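## Task

Take the milk bottle off the cart and set it upright on the third level of the supply shelving (counting the lowest level as first), directly behind the juice bottle already there, so the milk is farther back from the shelf's front edge. Everything else on that shelf must remain on it, standing and not piled on anything. If the milk bottle topples or ends up leaning, the task fails.

## Robot and tools

Robot: a Hello Robot Stretch 3 with one arm. The base has two drive wheels, measures 0.33 m by 0.34 m with a rounded back, and pivots about the point between its wheels, 0.05 m behind the front edge. It cannot slide sideways. A lift rides a vertical mast and a telescoping arm reaches out to the robot's right; to carry the gripper forward or back you drive the base. Retracted and folded, the wrist pokes 0.06 m past the right side and a spin sweeps a 0.28 m radius; an unfolded level gripper reaches beyond that. Loose objects may occasionally get nudged by something outside your control.

Frames (metres): the base frame sits on the floor between the drive wheels, x forward, y left, z up. hand_pose is reported in it, at the spot where closed fingertips meet; with all wrist joints at zero that frame's x points up, y back along the arm toward the mast, z to the rear. The odometry frame is the base frame at scene start. base_odometry counts only wheel rotation (slip looks like travel); heading is in rad, -3.142 to 3.142, left positive. turned_by_wheels and turned_by_imu give rotation since the previous result; if they disagree by more than 0.15 rad, believe the IMU. base_tilt is in degrees, forward and right positive, with a fixed bias up to about 4.

move: always pass blocking false; it returns in about 0.5 s while motion continues. An action is base and/or joints (optionally with speeds, pace, contact_limits), or servos alone. cameras is a list from head_camera, nav_camera, wrist_camera, all; omitted, null or ["all"] gives every camera, [] none. A move with no action just reports state and shows the scene number and task.
- base: one key only, both relative offsets from where the last state report placed the base (or from its current spot if a move was still running). translate_m: straight drive in metres, forward positive, -3 to 3. rotate_rad: spin in place in radians, left positive, -6.4 to 6.4.
- joints: one object of absolute targets by name. lift_m 0 to 1.1 (±0.004 counts as done); arm_m extension 0 to 0.52 (±0.004); wrist_yaw_rad -1.345 to 4.42 (0 along the arm, positive swings toward the front; ±0.02); wrist_pitch_rad -1.57 to 0.451 (0 level, negative tips fingers down; ±0.05); wrist_roll_rad -2.911 to 2.918 (0 fingers side by side, level; ±0.02); gripper_m -0.089 to 0.179, larger is wider, actual fingertip gap about 0.007 less when nearly shut and 0.025 less when wide (±0.004); head_pan_rad -3.953 to 1.73 (0 ahead, positive left, -1.57 faces the arm; ±0.1); head_tilt_rad -1.53 to 0.419 (negative looks down; ±0.1).
- pace: "default" or "max". speeds: per-key top speed in m/s or rad/s, no higher than max. Default/max: translate 0.12/0.30, rotate 0.76/1.90, lift 0.11/0.15, arm 0.14/0.40. The base is capped at 0.10 m/s and 0.63 rad/s unless lift_m < 0.30, arm_m < 0.03 and wrist_yaw_rad > 2.54.
- contact_limits: arm_m, translate_m, rotate_rad take a motor_effort percent (1 to 100) at which that motion halts (for arm, effort reads negative while retracting; for base, either wheel). lift_m takes {"down": n, "up": n}, percent of force beyond free motion; under about 12 it may trip in free air; defaults are roughly 32-47 down, 21-36 up. Give a limit only in the same action as its command. The base has no contact stop unless you set one.
- servos: "reboot", sent alone, re-enables servos that shut off.
Actions last at most 15 s; a move is cut at 14 s (time_out). Joints left out may keep pushing toward old targets. Unknown keys make a call invalid; out-of-range values get it refused. A refusal, or an uncommanded stop, cancels the remaining move, wait and finished_scene calls of that reply in that scene.

wait: seconds 0 to 10; returns state and images, early if all moves come to rest. wait(0) shows the "earlier move" line. stop: brakes all running motions (status "stopped"; they may keep pressing). zoom_image: camera plus region [x0, y0, x1, y1] in pixels of that camera's latest full image, at most 504 by 504. finished_scene: scene (1 or 2); irreversible, the result usually reports success.

Results: "pictures" lists image order. "move" shows done or the worst status. base_status/joint_status: done, moving, off_target (resting away from target, maybe still pushing), contact_stop (joint goes slack until next command), time_out, torque_fault (limp until reboot), stopped. on_its_own reports uncommanded behaviour; "held at" is a target, not a reading. motor_effort is percent, positive toward larger values, peak of last action in brackets. lidar_m: 12 distances in metres, 30-degree sectors starting straight ahead and going counter-clockwise, seen only at 0.17 m height; "-" is nothing or too close; glass is invisible. wrist_depth_mm (45-1000) and head_depth_mm (280-4000) are 7x7 median-depth grids from the top-left. head_camera images arrive rotated: turn a quarter clockwise to upright; nav_camera a quarter counter-clockwise. Calibration (K, distortion, T_world_to_cam in base frame) is given per camera and is slightly imprecise.

Care: to grip, command gripper_m below the object width; to release, at least 0.05 above it. Readings do not confirm a hold. Before folding (yaw 3.0) or unfolding the wrist, set lift 0.32-0.95, pitch -0.4, roll near 0; folded, lift may go to 0.25. With yaw under -0.4 keep pitch at -0.5 or lower. Pushing against something rigid with the gripper above about 0.45 m, or driving while gripping a fixed thing, can tip the robot; if base_tilt leans, back off. Wrist and head never contact-stop. Avoid drops, releasing moving items, slams and hard shoves; the result must hold without the robot.

Each tool is called after ">>>" as name([rows], argument=value, ...), one row to a line, values as JSON.

## Session

>>> move()

Scene clock: 0.00 s.
base_odometry: x=+0.000 y=+0.000 heading=+0.000
turned_by_wheels: +0.000
turned_by_imu: +0.000
base_tilt: forward=+1.3 right=-0.2
lidar_m: 2.02 1.68 1.21 1.22 1.50 2.00 2.01 2.43 1.81 1.83 2.27 1.99
head_depth_mm: 1576 2317 2247 2245 1934 2180 2162 / 1572 2381 2333 2319 2181 2166 2197 / 1760 2470 2475 2447 2427 2433 2365 / 1762 2536 2591 2586 2522 2518 2468 / 1756 2542 2688 2681 2658 2625 2529 / 1755 2498 2772 2742 2687 2705 2483 / 1749 2298 2353 2311 2291 2263 2232
base_status: not commanded
joint_positions: lift_m=+0.389 arm_m=+0.000 wrist_yaw_rad=+2.905 wrist_pitch_rad=-0.510 wrist_roll_rad=+0.000 gripper_m=+0.037 head_pan_rad=+0.000 head_tilt_rad=-0.002
joint_status: not commanded
measured_speeds: all 0
motor_effort: left_wheel=+0.5 right_wheel=-0.3 lift_m=+35.7 arm_m=-2.2 wrist_yaw_rad=-1.0 wrist_pitch_rad=+2.8 wrist_roll_rad=+0.0 gripper_m=+1.5 head_pan_rad=-0.1 head_tilt_rad=+4.0
hand_pose: x=+0.0285 y=+0.0610 z=+0.3817 quat_wxyz=(+0.258, +0.700, +0.096, +0.659) (m; base frame)
wrist_depth_mm: 139 150 - - - - - / - 156 - - - - - / 906 174 930 949 946 923 946 / 754 198 748 768 761 774 779 / 652 615 234 624 626 662 673 / 569 576 129 389 129 578 585 / 510 346 337 363 511 517 517
pictures: head_camera (sideways), nav_camera (sideways), wrist_camera

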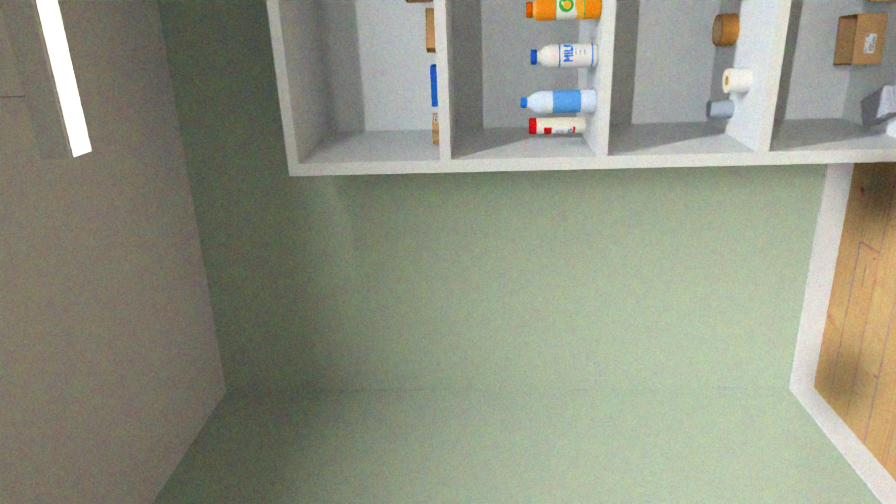

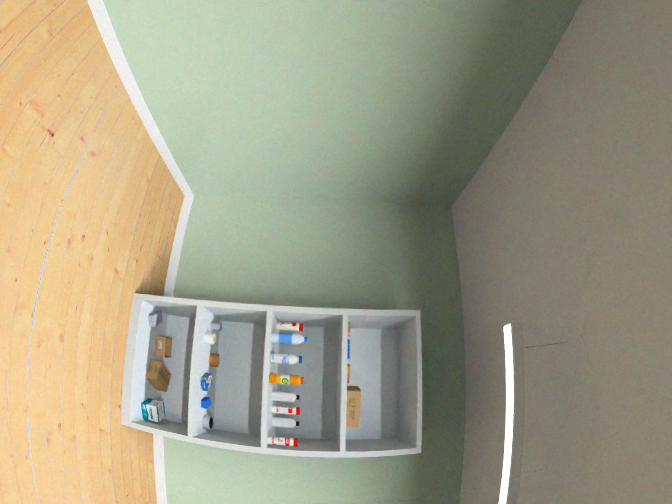

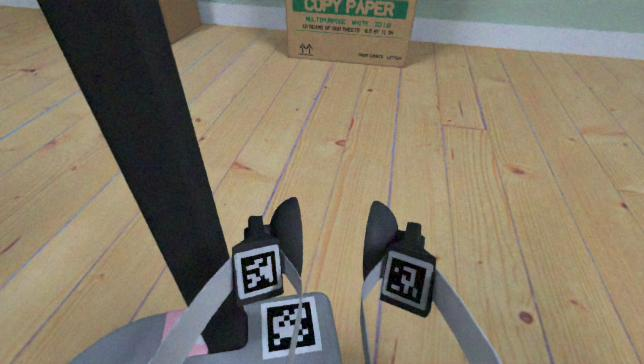

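>>> move(joints={"head_pan_rad":-0.7,"head_tilt_rad":-0.2}, blocking=false)

>>> wait(seconds=3)

>>> move(joints={"head_pan_rad":-1.9,"head_tilt_rad":-0.4}, blocking=false)

>>> wait(seconds=3)

>>> move(joints={"head_pan_rad":-3.3,"head_tilt_rad":-0.4}, blocking=false)

>>> wait(seconds=3)

>>> move(joints={"head_pan_rad":1.5,"head_tilt_rad":-0.4}, blocking=false)

>>> wait(seconds=6)

Scene clock: 0.97 s.
move: moving
base_odometry: x=+0.000 y=+0.000 heading=+0.000
turned_by_wheels: +0.000
turned_by_imu: +0.000
base_tilt: forward=+1.4 right=-0.3
lidar_m: 2.02 1.68 1.21 1.22 1.49 2.00 2.02 2.43 1.81 1.83 2.27 1.99
head_depth_mm: 2546 2608 2672 2781 2844 2476 1826 / 2473 2520 2621 2670 2748 2475 1825 / 2367 2473 2521 2595 2686 2476 1831 / 2332 2393 2434 2515 2587 2371 1835 / 2271 1930 2241 2086 2264 2199 1837 / 2204 2205 2252 2320 2371 2260 1830 / 2141 2166 2202 2249 2294 2292 1855
base_status: not commanded
joint_positions: lift_m=+0.389 arm_m=+0.000 wrist_yaw_rad=+2.905 wrist_pitch_rad=-0.510 wrist_roll_rad=+0.000 gripper_m=+0.037 head_pan_rad=-0.652 head_tilt_rad=-0.199
joint_status: head_pan_rad moving; head_tilt_rad moving
measured_speeds: translate_m=+0.000 rotate_rad=+0.000 lift_m=+0.000 arm_m=+0.000 wrist_yaw_rad=+0.000 wrist_pitch_rad=+0.000 wrist_roll_rad=+0.000 head_pan_rad=-1.151 head_tilt_rad=+0.000
motor_effort: left_wheel=+0.3(0.9) right_wheel=-0.5(0.6) lift_m=+35.8(35.8) arm_m=-3.2(3.2) wrist_yaw_rad=-0.9(1.0) wrist_pitch_rad=+2.4(3.5) wrist_roll_rad=+0.0(0.3) gripper_m=-0.4(1.1) head_pan_rad=-2.5(6.5) head_tilt_rad=-4.2(4.2)
hand_pose: x=+0.0285 y=+0.0610 z=+0.3817 quat_wxyz=(+0.258, +0.700, +0.096, +0.659) (m; base frame)
wrist_depth_mm: 139 150 - - - - - / - 156 - - - - - / 909 174 920 922 932 939 944 / 761 197 735 774 775 771 788 / 654 615 234 618 626 670 675 / 574 574 129 394 129 577 578 / 512 344 338 359 511 512 514
pictures: head_camera (sideways), nav_camera (sideways), wrist_camera
camera_calibration:
head_camera: T_world_to_cam=[[-0.10687, 0.100126, -0.989219, 1.30342], [0.612011, 0.790726, 0.0139162, -0.0199556], [0.783595, -0.603926, -0.145783, 0.143033], [0, 0, 0, 1]] pos_world=[0.0394301, -0.0283452, 1.3105]
nav_camera: T_world_to_cam=[[0.150637, -0.0569882, 0.986945, -1.24294], [-0.568817, -0.821521, 0.0393821, 0.00126418], [0.808551, -0.567324, -0.156167, 0.159486], [0, 0, 0, 1]] pos_world=[0.0589989, 0.0206859, 1.25157]

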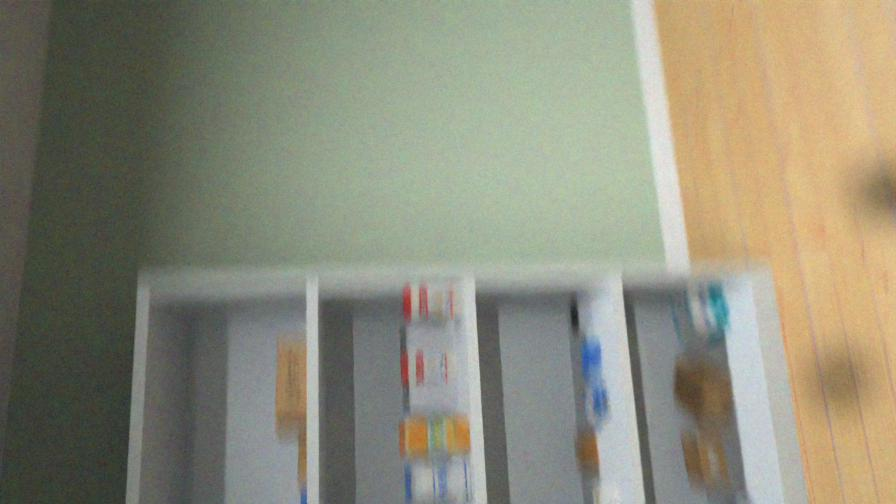

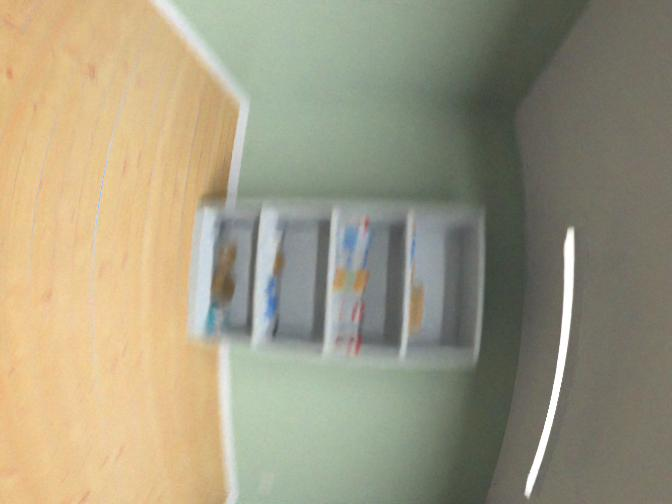

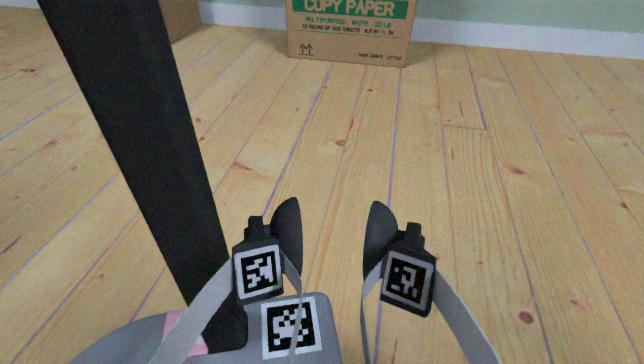

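Scene clock: 1.43 s.
earlier move: done
base_odometry: x=+0.000 y=+0.000 heading=+0.000
turned_by_wheels: +0.000
turned_by_imu: +0.000
base_tilt: forward=+1.4 right=-0.3
lidar_m: 2.01 1.68 1.21 1.22 1.49 1.99 2.01 2.43 1.82 1.83 2.27 1.98
head_depth_mm: 2661 2802 2860 2954 3021 2469 1817 / 2575 2671 2746 2820 2935 2476 1834 / 2492 2571 2596 2672 2769 2498 1833 / 2383 2470 2533 2608 2676 2487 1829 / 2279 2373 2434 2502 2557 2277 1836 / 2227 2023 2239 2120 2225 2255 1842 / 2149 2136 2187 2061 2276 2256 1857
base_status: not commanded
joint_positions: lift_m=+0.389 arm_m=+0.000 wrist_yaw_rad=+2.905 wrist_pitch_rad=-0.510 wrist_roll_rad=+0.000 gripper_m=+0.037 head_pan_rad=-0.718 head_tilt_rad=-0.200
joint_status: all done
measured_speeds: all 0
motor_effort: left_wheel=+0.8(1.1) right_wheel=+0.2(0.6) lift_m=+35.7(35.8) arm_m=-1.6(3.2) wrist_yaw_rad=-0.3(1.0) wrist_pitch_rad=+3.2(3.5) wrist_roll_rad=-0.2(0.3) gripper_m=+0.3(1.1) head_pan_rad=-0.3(6.5) head_tilt_rad=-2.1(4.2)
hand_pose: x=+0.0285 y=+0.0610 z=+0.3817 quat_wxyz=(+0.258, +0.700, +0.096, +0.659) (m; base frame)
wrist_depth_mm: 139 150 - - - - - / - 156 - - - - - / 899 174 928 943 935 949 949 / 767 197 745 769 764 769 782 / 653 617 234 627 625 663 659 / 565 573 130 395 129 577 583 / 508 344 338 361 507 514 520
wait: 0.47 of 3 s (the move ended)
pictures: head_camera (sideways), nav_camera (sideways), wrist_camera
camera_calibration:
head_camera: T_world_to_cam=[[-0.100456, 0.107249, -0.989144, 1.3033], [0.662522, 0.748913, 0.0139167, -0.0203014], [0.742276, -0.653931, -0.146288, 0.143954], [0, 0, 0, 1]] pos_world=[0.037522, -0.0304381, 1.3105]
nav_camera: T_world_to_cam=[[0.147033, -0.0671115, 0.986852, -1.24281], [-0.62138, -0.78252, 0.0393647, 0.00161169], [0.76959, -0.618998, -0.156758, 0.1605], [0, 0, 0, 1]] pos_world=[0.0602169, 0.0172032, 1.25157]

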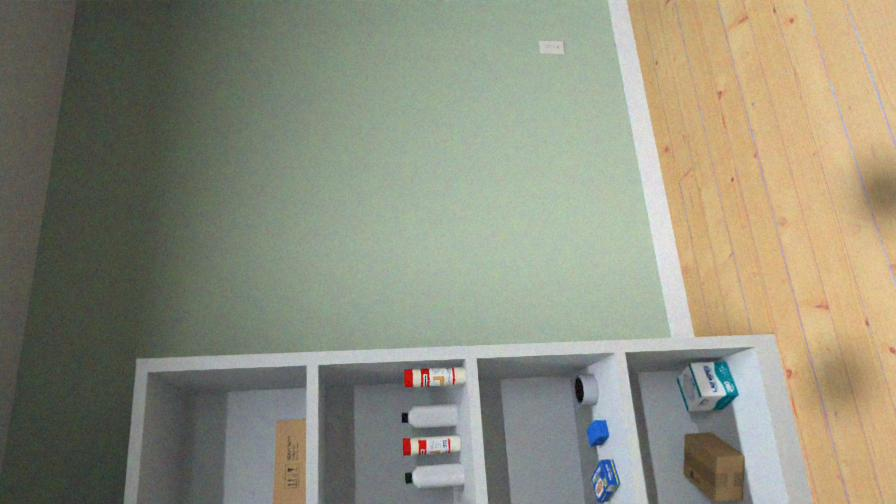

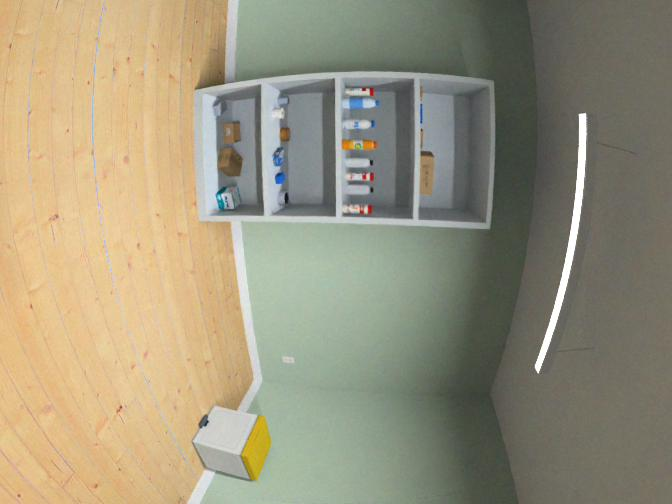

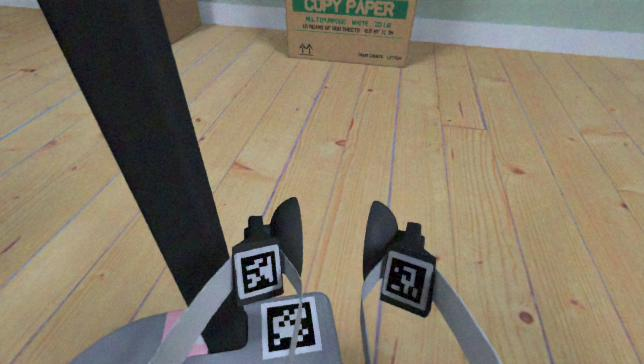

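Scene clock: 1.93 s.
move: moving
base_odometry: x=+0.000 y=+0.000 heading=+0.000
turned_by_wheels: +0.000
turned_by_imu: +0.000
base_tilt: forward=+1.4 right=-0.2
lidar_m: 2.01 1.68 1.21 1.22 1.49 1.99 2.01 2.43 1.82 1.83 2.27 1.98
head_depth_mm: 1896 1984 2132 2157 2114 1838 1459 / 1988 2118 2248 2380 2455 1828 1456 / 2110 2223 2363 2515 2493 1839 1460 / 2199 2344 2513 2641 2470 1840 1463 / 2343 2488 2670 2512 2438 1853 1469 / 2468 2636 2864 3037 2510 1858 1477 / 2598 2808 2987 3151 2523 1861 1480
base_status: not commanded
joint_positions: lift_m=+0.389 arm_m=+0.000 wrist_yaw_rad=+2.905 wrist_pitch_rad=-0.510 wrist_roll_rad=+0.000 gripper_m=+0.037 head_pan_rad=-1.553 head_tilt_rad=-0.405
joint_status: head_pan_rad moving; head_tilt_rad moving
measured_speeds: translate_m=+0.000 rotate_rad=+0.000 lift_m=+0.000 arm_m=+0.000 wrist_yaw_rad=+0.000 wrist_pitch_rad=+0.000 wrist_roll_rad=+0.000 head_pan_rad=-2.638 head_tilt_rad=+0.000
motor_effort: left_wheel=+0.8(0.8) right_wheel=-0.2(0.9) lift_m=+35.6(35.9) arm_m=-1.5(3.3) wrist_yaw_rad=-1.0(1.0) wrist_pitch_rad=+2.5(3.5) wrist_roll_rad=+0.1(0.3) gripper_m=-0.1(1.3) head_pan_rad=-5.1(6.5) head_tilt_rad=-4.7(5.6)
hand_pose: x=+0.0285 y=+0.0610 z=+0.3817 quat_wxyz=(+0.258, +0.700, +0.096, +0.659) (m; base frame)
wrist_depth_mm: 139 150 - - - - - / - 155 - - - - - / 907 174 927 908 931 931 947 / 754 197 734 771 772 788 770 / 641 626 233 624 628 661 666 / 573 566 129 393 128 581 590 / 500 343 338 362 519 511 522
pictures: head_camera (sideways), nav_camera (sideways), wrist_camera
camera_calibration:
head_camera: T_world_to_cam=[[0.00866836, 0.345476, -0.938388, 1.23633], [0.999888, 0.00847009, 0.0123548, -0.0203191], [0.0122165, -0.938389, -0.345364, 0.407574], [0, 0, 0, 1]] pos_world=[0.00462073, -0.0444873, 1.30117]
nav_camera: T_world_to_cam=[[0.0523335, -0.352442, 0.934369, -1.17367], [-0.997036, -0.0712759, 0.0289584, 0.0173982], [0.0563918, -0.933115, -0.355128, 0.42303], [0, 0, 0, 1]] pos_world=[0.0549133, -0.017673, 1.24636]

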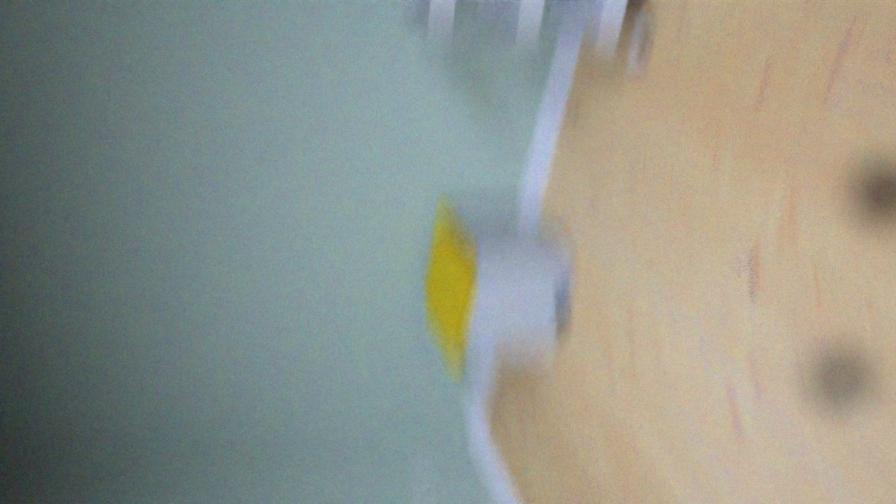

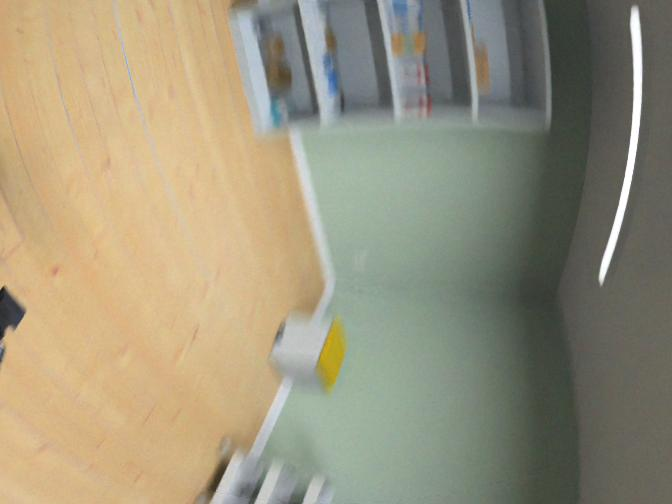

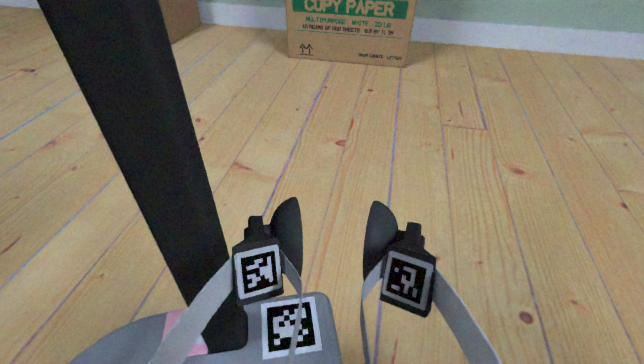

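Scene clock: 2.57 s.
earlier move: done
base_odometry: x=+0.000 y=+0.000 heading=+0.000
turned_by_wheels: +0.000
turned_by_imu: +0.000
base_tilt: forward=+1.3 right=-0.1
lidar_m: 2.02 1.68 1.21 1.22 1.49 2.00 2.01 2.42 1.82 1.83 2.27 1.99
head_depth_mm: 1930 2059 2200 2357 2464 1837 1454 / 1943 2064 2199 2358 2439 1831 1457 / 1928 2057 2181 2347 2425 1831 1462 / 1932 2054 2183 2200 2221 1839 1468 / 1952 2059 2199 2188 2238 1854 1472 / 1937 2047 2191 2330 2275 1858 1475 / 1905 2059 2169 2352 2436 1869 1478
base_status: not commanded
joint_positions: lift_m=+0.389 arm_m=+0.000 wrist_yaw_rad=+2.905 wrist_pitch_rad=-0.510 wrist_roll_rad=+0.000 gripper_m=+0.037 head_pan_rad=-1.937 head_tilt_rad=-0.405
joint_status: all done
measured_speeds: all 0
motor_effort: left_wheel=+0.6(0.9) right_wheel=-0.8(0.9) lift_m=+35.7(35.9) arm_m=-3.9(3.9) wrist_yaw_rad=-0.5(1.3) wrist_pitch_rad=+2.8(3.5) wrist_roll_rad=-0.1(0.3) gripper_m=-0.2(1.3) head_pan_rad=+3.4(6.5) head_tilt_rad=-2.1(5.6)
hand_pose: x=+0.0285 y=+0.0610 z=+0.3817 quat_wxyz=(+0.258, +0.700, +0.096, +0.659) (m; base frame)
wrist_depth_mm: 139 150 - - - - - / - 156 - - - - - / 900 175 919 928 928 949 949 / 759 197 748 767 762 778 778 / 652 617 233 623 628 663 672 / 568 566 129 394 129 578 582 / 510 344 337 363 510 517 520
wait: 0.63 of 3 s (the move ended)
pictures: head_camera (sideways), nav_camera (sideways), wrist_camera
camera_calibration:
head_camera: T_world_to_cam=[[0.137221, 0.317175, -0.938387, 1.23556], [0.930511, -0.366056, 0.0123422, -0.0199303], [-0.339587, -0.874873, -0.345365, 0.409676], [0, 0, 0, 1]] pos_world=[-0.0118786, -0.0407701, 1.30117]
nav_camera: T_world_to_cam=[[-0.0832684, -0.346422, 0.934376, -1.17285], [-0.951344, 0.306768, 0.0289543, 0.0170929], [-0.296667, -0.886502, -0.35511, 0.425155], [0, 0, 0, 1]] pos_world=[0.0447296, -0.0346425, 1.24636]

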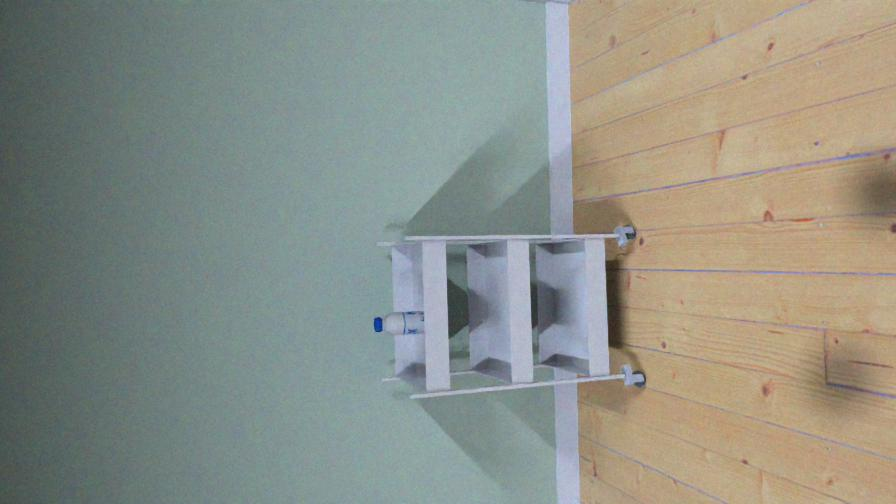

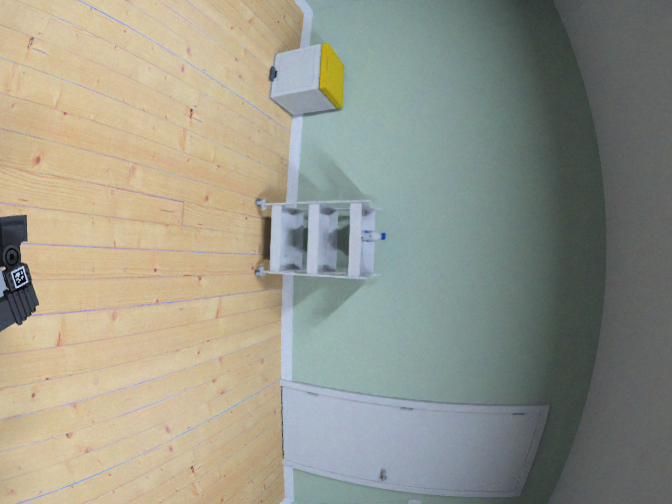

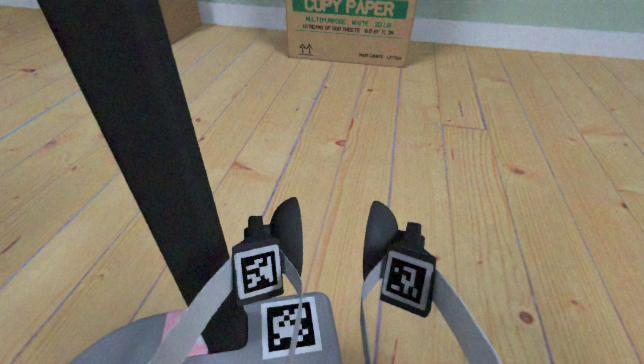

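Scene clock: 3.07 s.
move: moving
base_odometry: x=+0.000 y=+0.000 heading=+0.000
turned_by_wheels: +0.000
turned_by_imu: +0.000
base_tilt: forward=+1.3 right=-0.1
lidar_m: 2.02 1.68 1.21 1.22 1.49 2.00 2.00 2.42 1.82 1.83 2.28 1.98
head_depth_mm: 2290 2433 2184 2295 2346 1833 1460 / 2510 2620 2801 2915 2471 1833 1453 / 2693 2841 3064 3236 2454 1814 1458 / 2588 2730 2921 3112 2495 1841 1464 / 2373 2526 2654 2798 2517 1857 1470 / 2188 2302 2416 2577 2545 1851 1468 / 2049 2165 2256 2383 2423 1857 1479
base_status: not commanded
joint_positions: lift_m=+0.389 arm_m=+0.000 wrist_yaw_rad=+2.905 wrist_pitch_rad=-0.510 wrist_roll_rad=+0.000 gripper_m=+0.037 head_pan_rad=-2.780 head_tilt_rad=-0.405
joint_status: head_pan_rad moving; head_tilt_rad moving
measured_speeds: translate_m=+0.000 rotate_rad=+0.000 lift_m=+0.000 arm_m=+0.000 wrist_yaw_rad=+0.000 wrist_pitch_rad=+0.000 wrist_roll_rad=+0.000 head_pan_rad=-3.046 head_tilt_rad=+0.000
motor_effort: left_wheel=+0.4(1.1) right_wheel=-0.4(0.7) lift_m=+35.7(35.8) arm_m=-3.9(4.4) wrist_yaw_rad=-0.3(1.1) wrist_pitch_rad=+2.4(3.7) wrist_roll_rad=+0.0(0.3) gripper_m=+0.3(1.2) head_pan_rad=-4.6(5.7) head_tilt_rad=+1.7(2.4)
hand_pose: x=+0.0285 y=+0.0610 z=+0.3817 quat_wxyz=(+0.258, +0.700, +0.096, +0.659) (m; base frame)
wrist_depth_mm: 139 150 - - - - - / - 156 - - - - - / 889 175 917 915 922 927 941 / 760 197 741 774 772 784 780 / 644 622 233 616 630 669 669 / 563 570 130 391 128 576 576 / 505 345 335 358 514 516 517
pictures: head_camera (sideways), nav_camera (sideways), wrist_camera
camera_calibration:
head_camera: T_world_to_cam=[[0.328139, 0.108419, -0.938387, 1.23439], [0.345372, -0.938385, 0.0123523, -0.0162949], [-0.879229, -0.328146, -0.345365, 0.412978], [0, 0, 0, 1]] pos_world=[-0.0363219, -0.0136054, 1.30117]
nav_camera: T_world_to_cam=[[-0.314093, -0.168193, 0.934375, -1.17142], [-0.40356, 0.914495, 0.0289561, 0.0138189], [-0.859351, -0.367982, -0.355112, 0.428634], [0, 0, 0, 1]] pos_world=[0.00598791, -0.0519327, 1.24636]

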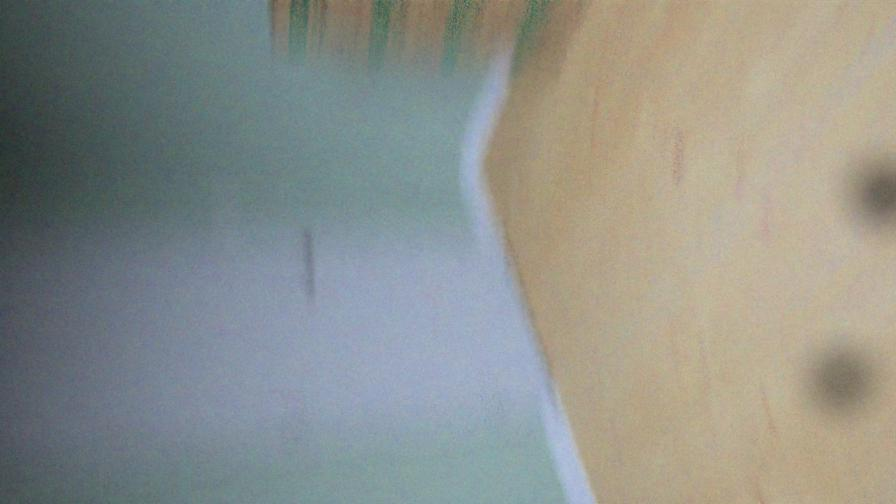

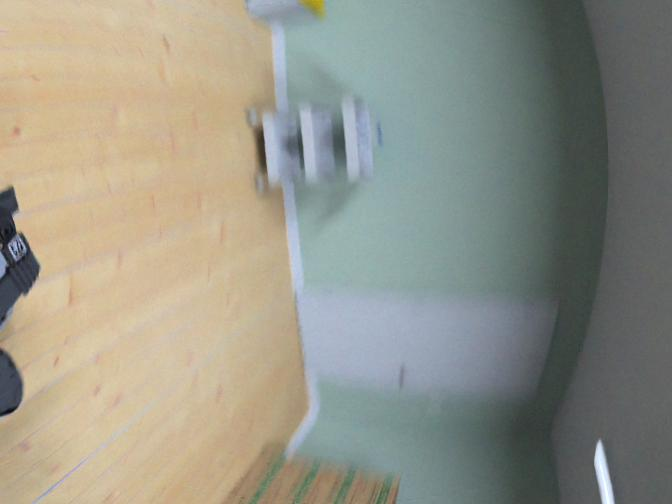

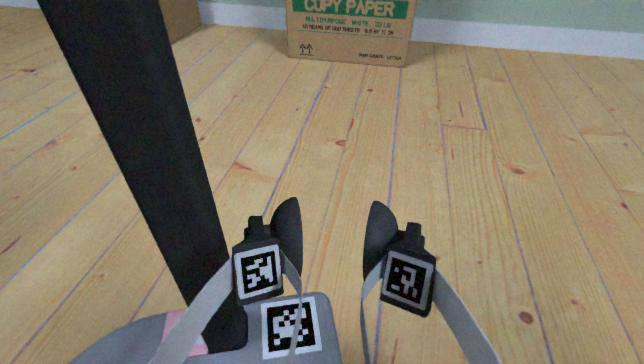

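Scene clock: 3.77 s.
earlier move: done
base_odometry: x=+0.000 y=+0.000 heading=+0.000
turned_by_wheels: +0.000
turned_by_imu: +0.000
base_tilt: forward=+1.3 right=-0.2
lidar_m: 2.02 1.68 1.21 1.22 1.49 1.99 2.01 2.43 1.82 1.83 2.28 1.98
head_depth_mm: 1948 2051 2200 2333 2436 1845 1460 / 1976 2101 2220 2389 2456 1827 1452 / 2013 2119 1998 2121 2225 1831 1460 / 2036 2153 2007 2107 2262 1844 1459 / 2063 2194 2045 2155 2292 1844 1463 / 2078 2239 2060 2182 2306 1859 1473 / 2122 2268 2098 2220 2353 1858 1477
base_status: not commanded
joint_positions: lift_m=+0.389 arm_m=+0.000 wrist_yaw_rad=+2.905 wrist_pitch_rad=-0.510 wrist_roll_rad=+0.000 gripper_m=+0.037 head_pan_rad=-3.343 head_tilt_rad=-0.405
joint_status: all done
measured_speeds: translate_m=+0.000 rotate_rad=+0.000 lift_m=+0.000 arm_m=+0.000 wrist_yaw_rad=+0.000 wrist_pitch_rad=+0.000 wrist_roll_rad=+0.000 head_pan_rad=+0.024 head_tilt_rad=+0.000
motor_effort: left_wheel=+0.8(1.1) right_wheel=+0.0(0.7) lift_m=+35.6(35.8) arm_m=-4.0(4.7) wrist_yaw_rad=-0.7(1.2) wrist_pitch_rad=+2.6(3.7) wrist_roll_rad=-0.2(0.4) gripper_m=+0.0(1.7) head_pan_rad=+4.0(7.5) head_tilt_rad=+2.5(3.2)
hand_pose: x=+0.0285 y=+0.0610 z=+0.3817 quat_wxyz=(+0.258, +0.700, +0.096, +0.659) (m; base frame)
wrist_depth_mm: 139 150 - - - - - / - 156 - - - - - / 910 174 916 925 937 952 929 / 749 198 746 770 774 775 788 / 656 624 235 622 627 670 667 / 568 575 129 391 129 581 579 / 507 343 337 361 516 519 518
wait: 0.70 of 3 s (the move ended)
pictures: head_camera (sideways), nav_camera (sideways), wrist_camera
camera_calibration:
head_camera: T_world_to_cam=[[0.335387, -0.0833371, -0.938387, 1.23435], [-0.208456, -0.977954, 0.0123472, -0.0129759], [-0.918728, 0.191471, -0.345366, 0.413224], [0, 0, 0, 1]] pos_world=[-0.0370492, 0.0110568, 1.30117]
nav_camera: T_world_to_cam=[[-0.355405, 0.0253172, 0.93437, -1.17119], [0.146533, 0.988782, 0.0289452, 0.0104214], [-0.923155, 0.147204, -0.355128, 0.428985], [0, 0, 0, 1]] pos_world=[-0.021752, -0.0438015, 1.24636]

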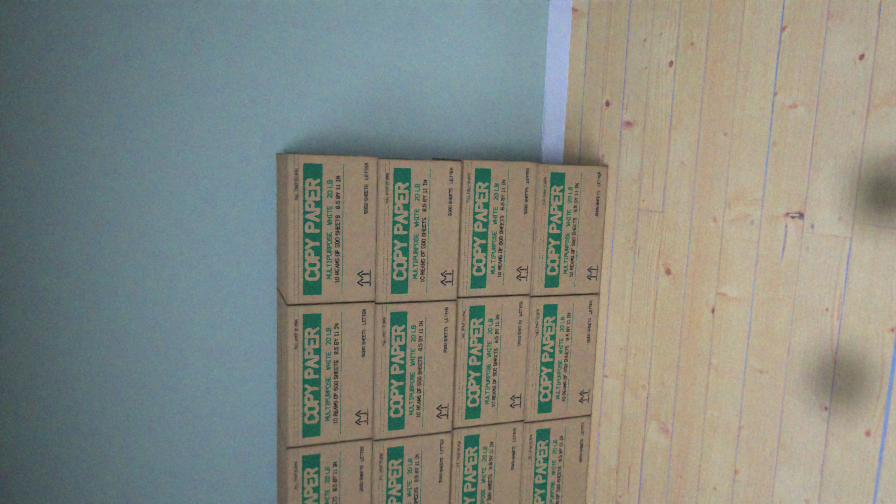

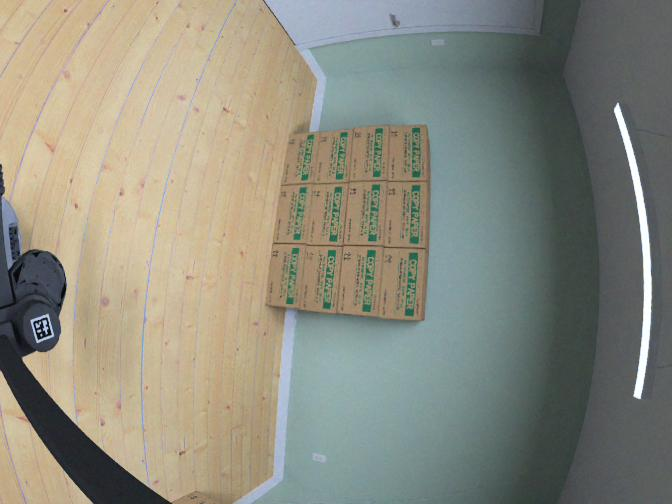

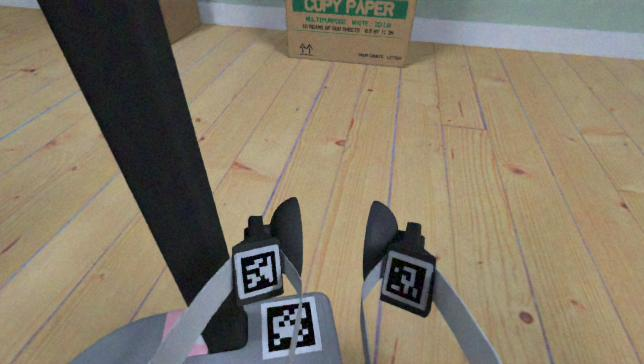

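Scene clock: 4.27 s.
move: moving
base_odometry: x=+0.000 y=+0.000 heading=+0.000
turned_by_wheels: +0.000
turned_by_imu: +0.000
base_tilt: forward=+1.4 right=-0.2
lidar_m: 2.02 1.68 1.21 1.22 1.49 2.00 2.01 2.42 1.82 1.82 2.28 1.98
head_depth_mm: 2405 2533 2629 2774 2389 1821 1449 / 2668 2799 2930 3077 2464 1830 1463 / 2609 2765 2988 3164 2450 1832 1464 / 2399 2569 2736 2889 2492 1842 1467 / 2244 2375 2511 2678 2490 1846 1475 / 2116 2225 2314 2481 2493 1840 1476 / 1996 2087 2211 2318 2380 1853 1475
base_status: not commanded
joint_positions: lift_m=+0.389 arm_m=+0.000 wrist_yaw_rad=+2.905 wrist_pitch_rad=-0.510 wrist_roll_rad=+0.000 gripper_m=+0.037 head_pan_rad=-2.450 head_tilt_rad=-0.405
joint_status: head_pan_rad moving; head_tilt_rad moving
measured_speeds: translate_m=+0.000 rotate_rad=+0.000 lift_m=+0.000 arm_m=+0.000 wrist_yaw_rad=+0.000 wrist_pitch_rad=+0.000 wrist_roll_rad=+0.000 head_pan_rad=+3.118 head_tilt_rad=+0.000
motor_effort: left_wheel=+0.5(0.9) right_wheel=+0.1(0.7) lift_m=+35.4(35.8) arm_m=-3.8(5.5) wrist_yaw_rad=-0.6(1.0) wrist_pitch_rad=+2.6(3.0) wrist_roll_rad=+0.2(0.3) gripper_m=-0.9(1.2) head_pan_rad=+5.0(7.3) head_tilt_rad=+4.1(5.5)
hand_pose: x=+0.0285 y=+0.0610 z=+0.3817 quat_wxyz=(+0.258, +0.700, +0.096, +0.659) (m; base frame)
wrist_depth_mm: 139 150 - - - - - / - 156 - - - - - / 902 174 927 909 940 923 956 / 750 198 736 772 766 787 774 / 650 611 235 622 622 660 672 / 570 570 129 391 129 578 580 / 507 344 338 361 508 517 516
pictures: head_camera (sideways), nav_camera (sideways), wrist_camera
camera_calibration:
head_camera: T_world_to_cam=[[0.275318, 0.208896, -0.938383, 1.2347], [0.630778, -0.775865, 0.0123504, -0.0180434], [-0.725479, -0.595312, -0.345377, 0.412076], [0, 0, 0, 1]] pos_world=[-0.0296022, -0.0266101, 1.30117]
nav_camera: T_world_to_cam=[[-0.242663, -0.26089, 0.934372, -1.17188], [-0.67805, 0.734445, 0.0289729, 0.0154733], [-0.693804, -0.62652, -0.355119, 0.427584], [0, 0, 0, 1]] pos_world=[0.0227795, -0.049205, 1.24636]

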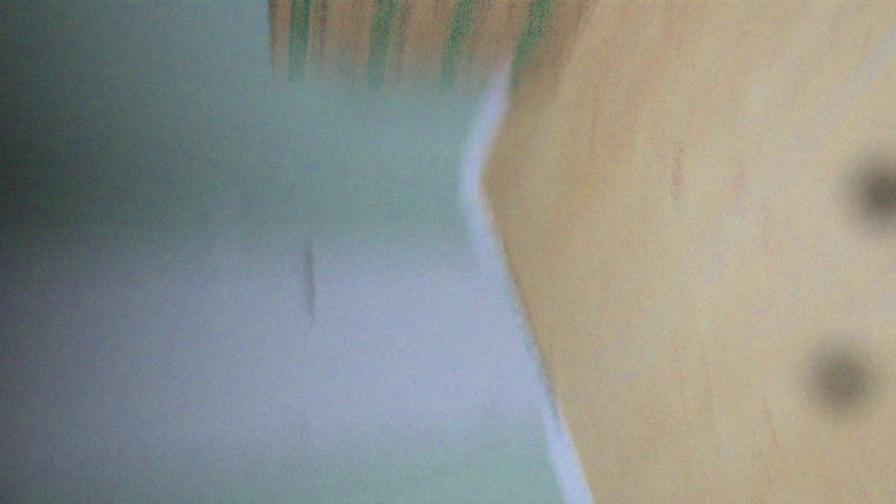

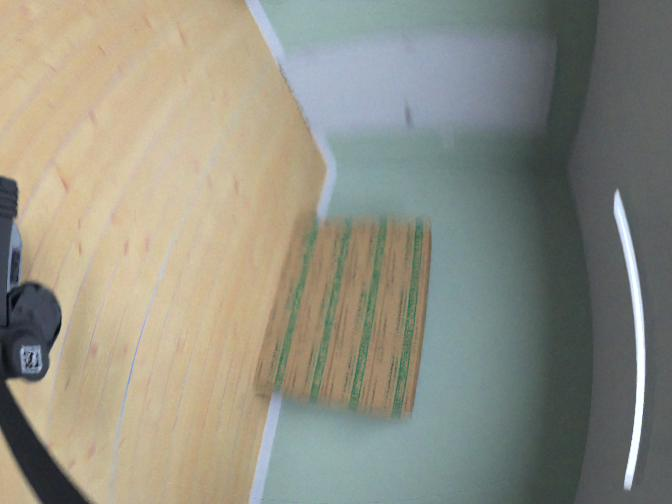

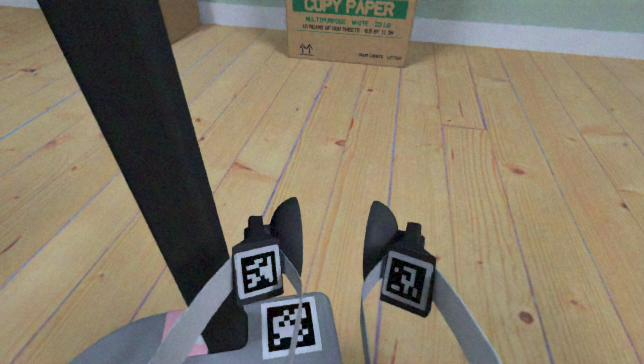

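Scene clock: 7.40 s.
earlier move: done
base_odometry: x=+0.000 y=+0.000 heading=+0.000
turned_by_wheels: +0.000
turned_by_imu: -0.001
base_tilt: forward=+1.3 right=-0.3
lidar_m: 2.01 1.69 1.21 1.22 1.49 2.00 2.01 2.43 1.82 1.83 2.27 1.98
head_depth_mm: 1251 1319 1402 1461 1297 1660 1462 / 1293 1360 1445 1444 1299 1414 1460 / 1324 1410 1494 1443 1344 1464 1472 / 1355 1434 1540 1627 1437 1680 1472 / 1396 1500 1594 1713 1856 1857 1479 / 1439 1540 1651 1732 1809 1796 1477 / 1488 1586 1692 1586 1575 1681 1483
base_status: not commanded
joint_positions: lift_m=+0.389 arm_m=+0.000 wrist_yaw_rad=+2.905 wrist_pitch_rad=-0.510 wrist_roll_rad=+0.000 gripper_m=+0.037 head_pan_rad=+1.509 head_tilt_rad=-0.400
joint_status: all done
measured_speeds: translate_m=+0.000 rotate_rad=+0.000 lift_m=+0.000 arm_m=+0.000 wrist_yaw_rad=+0.000 wrist_pitch_rad=+0.000 wrist_roll_rad=+0.000 head_pan_rad=-0.024 head_tilt_rad=+0.000
motor_effort: left_wheel=+0.8(1.1) right_wheel=-0.1(1.1) lift_m=+35.4(35.9) arm_m=-6.2(7.0) wrist_yaw_rad=-1.2(1.3) wrist_pitch_rad=+2.3(3.3) wrist_roll_rad=-0.1(0.3) gripper_m=+0.3(2.1) head_pan_rad=-3.7(7.5) head_tilt_rad=+5.6(8.1)
hand_pose: x=+0.0285 y=+0.0610 z=+0.3817 quat_wxyz=(+0.258, +0.700, +0.096, +0.659) (m; base frame)
wrist_depth_mm: 139 150 - - - - - / - 156 - - - - - / 911 173 925 938 920 928 938 / 756 198 747 782 775 783 785 / 643 617 233 630 635 661 661 / 566 573 130 394 129 582 584 / 505 343 337 363 511 515 518
wait: 3.13 of 6 s (the move ended)
pictures: head_camera (sideways), nav_camera (sideways), wrist_camera
camera_calibration:
head_camera: T_world_to_cam=[[-0.0357288, -0.338716, -0.94021, 1.23895], [-0.99741, 0.0708518, 0.0123777, -0.00818716], [0.062423, 0.938217, -0.34037, 0.400685], [0, 0, 0, 1]] pos_world=[0.0110882, 0.0443021, 1.30136]
nav_camera: T_world_to_cam=[[-0.0245072, 0.350399, 0.93628, -1.17565], [0.999538, -0.00824805, 0.0292498, 0.00484504], [0.0179716, 0.936564, -0.350035, 0.416669], [0, 0, 0, 1]] pos_world=[-0.041143, 0.0217515, 1.24645]

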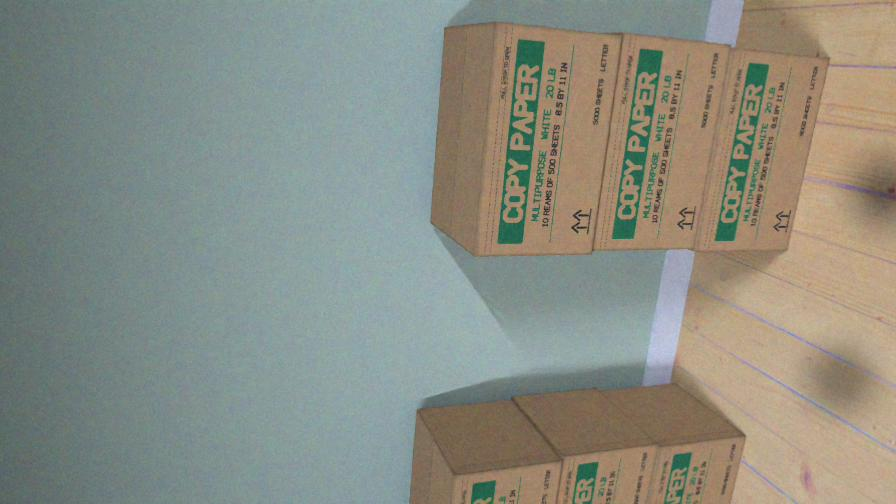

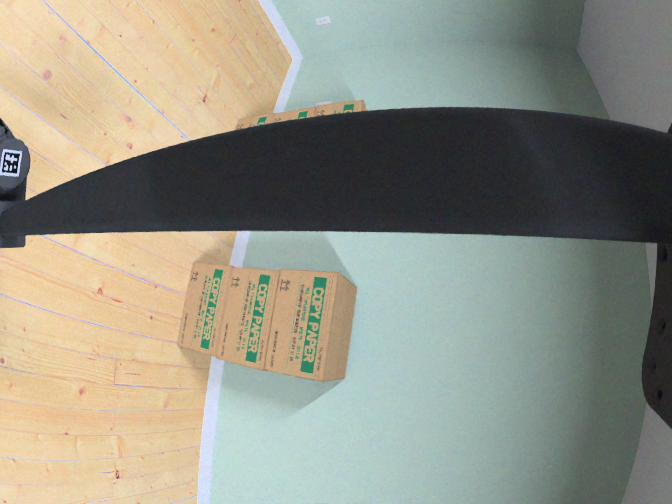

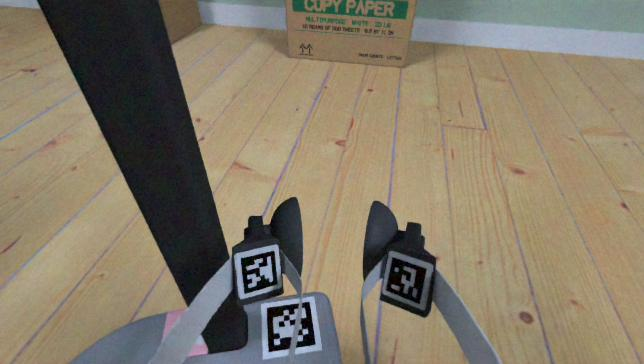

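>>> move(base={"rotate_rad":-1.758}, joints={"lift_m":0.27,"head_pan_rad":0.2,"head_tilt_rad":-0.4}, blocking=false, cameras=[])

>>> wait(seconds=8)

Scene clock: 10.17 s.
move: moving
base_odometry: x=+0.000 y=+0.000 heading=-0.096
turned_by_wheels: -0.096
turned_by_imu: -0.098
base_tilt: forward=+1.4 right=+0.3
lidar_m: 2.02 1.76 1.22 1.21 1.55 2.33 2.00 2.31 1.81 1.81 2.20 1.98
head_depth_mm: 1849 1973 2141 2302 2397 1845 1471 / 1729 1847 1971 2136 2296 1854 1473 / 1612 1724 1830 1984 2132 1861 1478 / 1534 1613 1725 1834 1977 1846 1485 / 1444 1529 1618 1723 1845 1866 1482 / 1376 1444 1519 1616 1722 1773 1481 / 1310 1368 1444 1527 1607 1689 1490
base_status: rotate_rad moving
joint_positions: lift_m=+0.364 arm_m=+0.000 wrist_yaw_rad=+2.905 wrist_pitch_rad=-0.510 wrist_roll_rad=+0.000 gripper_m=+0.037 head_pan_rad=+0.637 head_tilt_rad=-0.400
joint_status: lift_m moving; head_pan_rad moving; head_tilt_rad moving
measured_speeds: translate_m=+0.000 rotate_rad=-0.370 lift_m=-0.097 arm_m=+0.000 wrist_yaw_rad=+0.000 wrist_pitch_rad=+0.000 wrist_roll_rad=+0.000 head_pan_rad=-2.878 head_tilt_rad=+0.000
motor_effort: left_wheel=+10.0(10.7) right_wheel=-9.7(10.5) lift_m=+15.5(32.2) arm_m=-9.1(9.1) wrist_yaw_rad=-0.6(1.3) wrist_pitch_rad=+2.8(3.3) wrist_roll_rad=-0.1(0.3) gripper_m=+0.8(1.1) head_pan_rad=-1.2(4.1) head_tilt_rad=+6.0(8.1)
hand_pose: x=+0.0285 y=+0.0610 z=+0.3563 quat_wxyz=(+0.258, +0.700, +0.097, +0.658) (m; base frame)
wrist_depth_mm: 139 150 - - - - - / - 156 - - - - - / 866 175 880 896 893 896 905 / 730 198 710 735 738 735 758 / 622 587 234 597 604 632 650 / 548 553 129 368 129 560 560 / 486 328 324 339 489 494 497
pictures: none
No camera images: "cameras" was empty.

Scene clock: 13.33 s.
earlier move: done
base_odometry: x=+0.000 y=+0.000 heading=-1.758
turned_by_wheels: -1.662
turned_by_imu: -1.685
base_tilt: forward=+1.5 right=-0.3
lidar_m: 1.81 2.20 1.98 2.02 1.88 1.54 1.22 1.49 2.33 2.00 2.19 2.25
head_depth_mm: 1858 1967 2070 2131 2141 1838 1472 / 1936 2011 2142 2138 2158 1837 1465 / 1985 2088 2231 2399 2462 1852 1478 / 2069 2177 2329 2473 2533 1862 1474 / 2132 2258 2398 2576 2546 1861 1477 / 2199 2355 2536 2588 2371 1867 1493 / 2307 2467 2639 2774 2444 1885 1486
base_status: done
joint_positions: lift_m=+0.270 arm_m=+0.000 wrist_yaw_rad=+2.905 wrist_pitch_rad=-0.511 wrist_roll_rad=+0.000 gripper_m=+0.037 head_pan_rad=+0.199 head_tilt_rad=-0.400
joint_status: all done
measured_speeds: all 0
motor_effort: left_wheel=+6.6(11.9) right_wheel=-8.2(11.1) lift_m=+20.8(32.2) arm_m=-15.3(15.5) wrist_yaw_rad=+0.0(1.3) wrist_pitch_rad=+3.4(3.9) wrist_roll_rad=-0.3(0.4) gripper_m=-0.6(1.1) head_pan_rad=+4.7(6.1) head_tilt_rad=+4.1(8.1)
hand_pose: x=+0.0284 y=+0.0609 z=+0.2624 quat_wxyz=(+0.259, +0.700, +0.097, +0.658) (m; base frame)
wrist_depth_mm: 139 150 - - - - - / 832 156 891 895 910 916 915 / 702 175 707 715 713 736 728 / 583 198 573 593 596 598 604 / 504 285 234 296 483 511 515 / 263 262 129 259 129 449 451 / 234 241 231 238 394 397 399
wait: 3.17 of 8 s (the move ended)
pictures: head_camera (sideways), nav_camera (sideways), wrist_camera
camera_calibration:
head_camera: T_world_to_cam=[[-0.335962, -0.0527901, -0.940395, 1.24098], [-0.18888, 0.981922, 0.0123572, -0.0130797], [0.922743, 0.181773, -0.339859, 0.394824], [0, 0, 0, 1]] pos_world=[0.0501292, 0.00658606, 1.30135]
nav_camera: T_world_to_cam=[[0.331785, 0.114069, 0.936433, -1.17802], [0.249915, -0.967823, 0.029346, 0.00932241], [0.909649, 0.224292, -0.349617, 0.410677], [0, 0, 0, 1]] pos_world=[0.0149494, 0.051287, 1.24645]
wrist_camera: T_world_to_cam=[[0.984431, -0.17575, 0.00269925, -0.0141283], [-0.113985, -0.650002, -0.751335, 0.27022], [0.133802, 0.73933, -0.659915, 0.293314], [0, 0, 0, 1]] pos_world=[0.00546341, -0.0436949, 0.396626]

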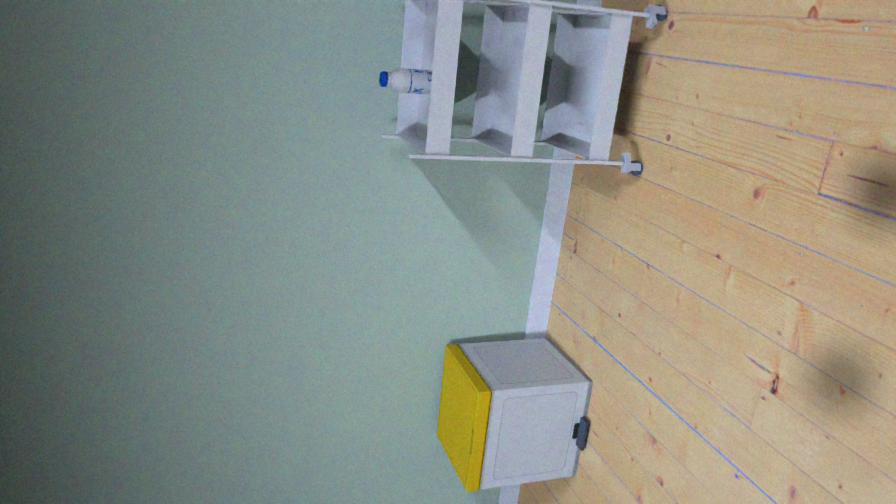

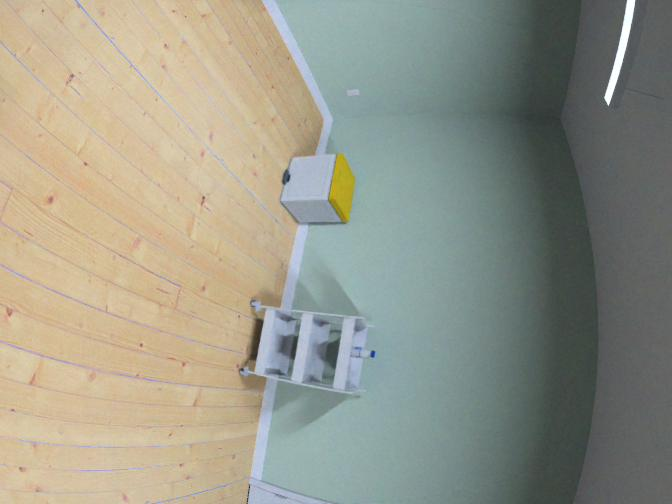

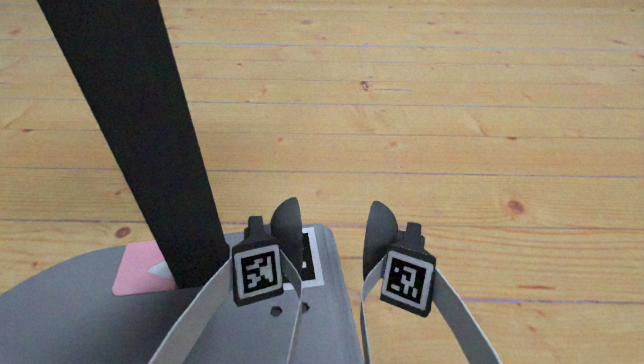

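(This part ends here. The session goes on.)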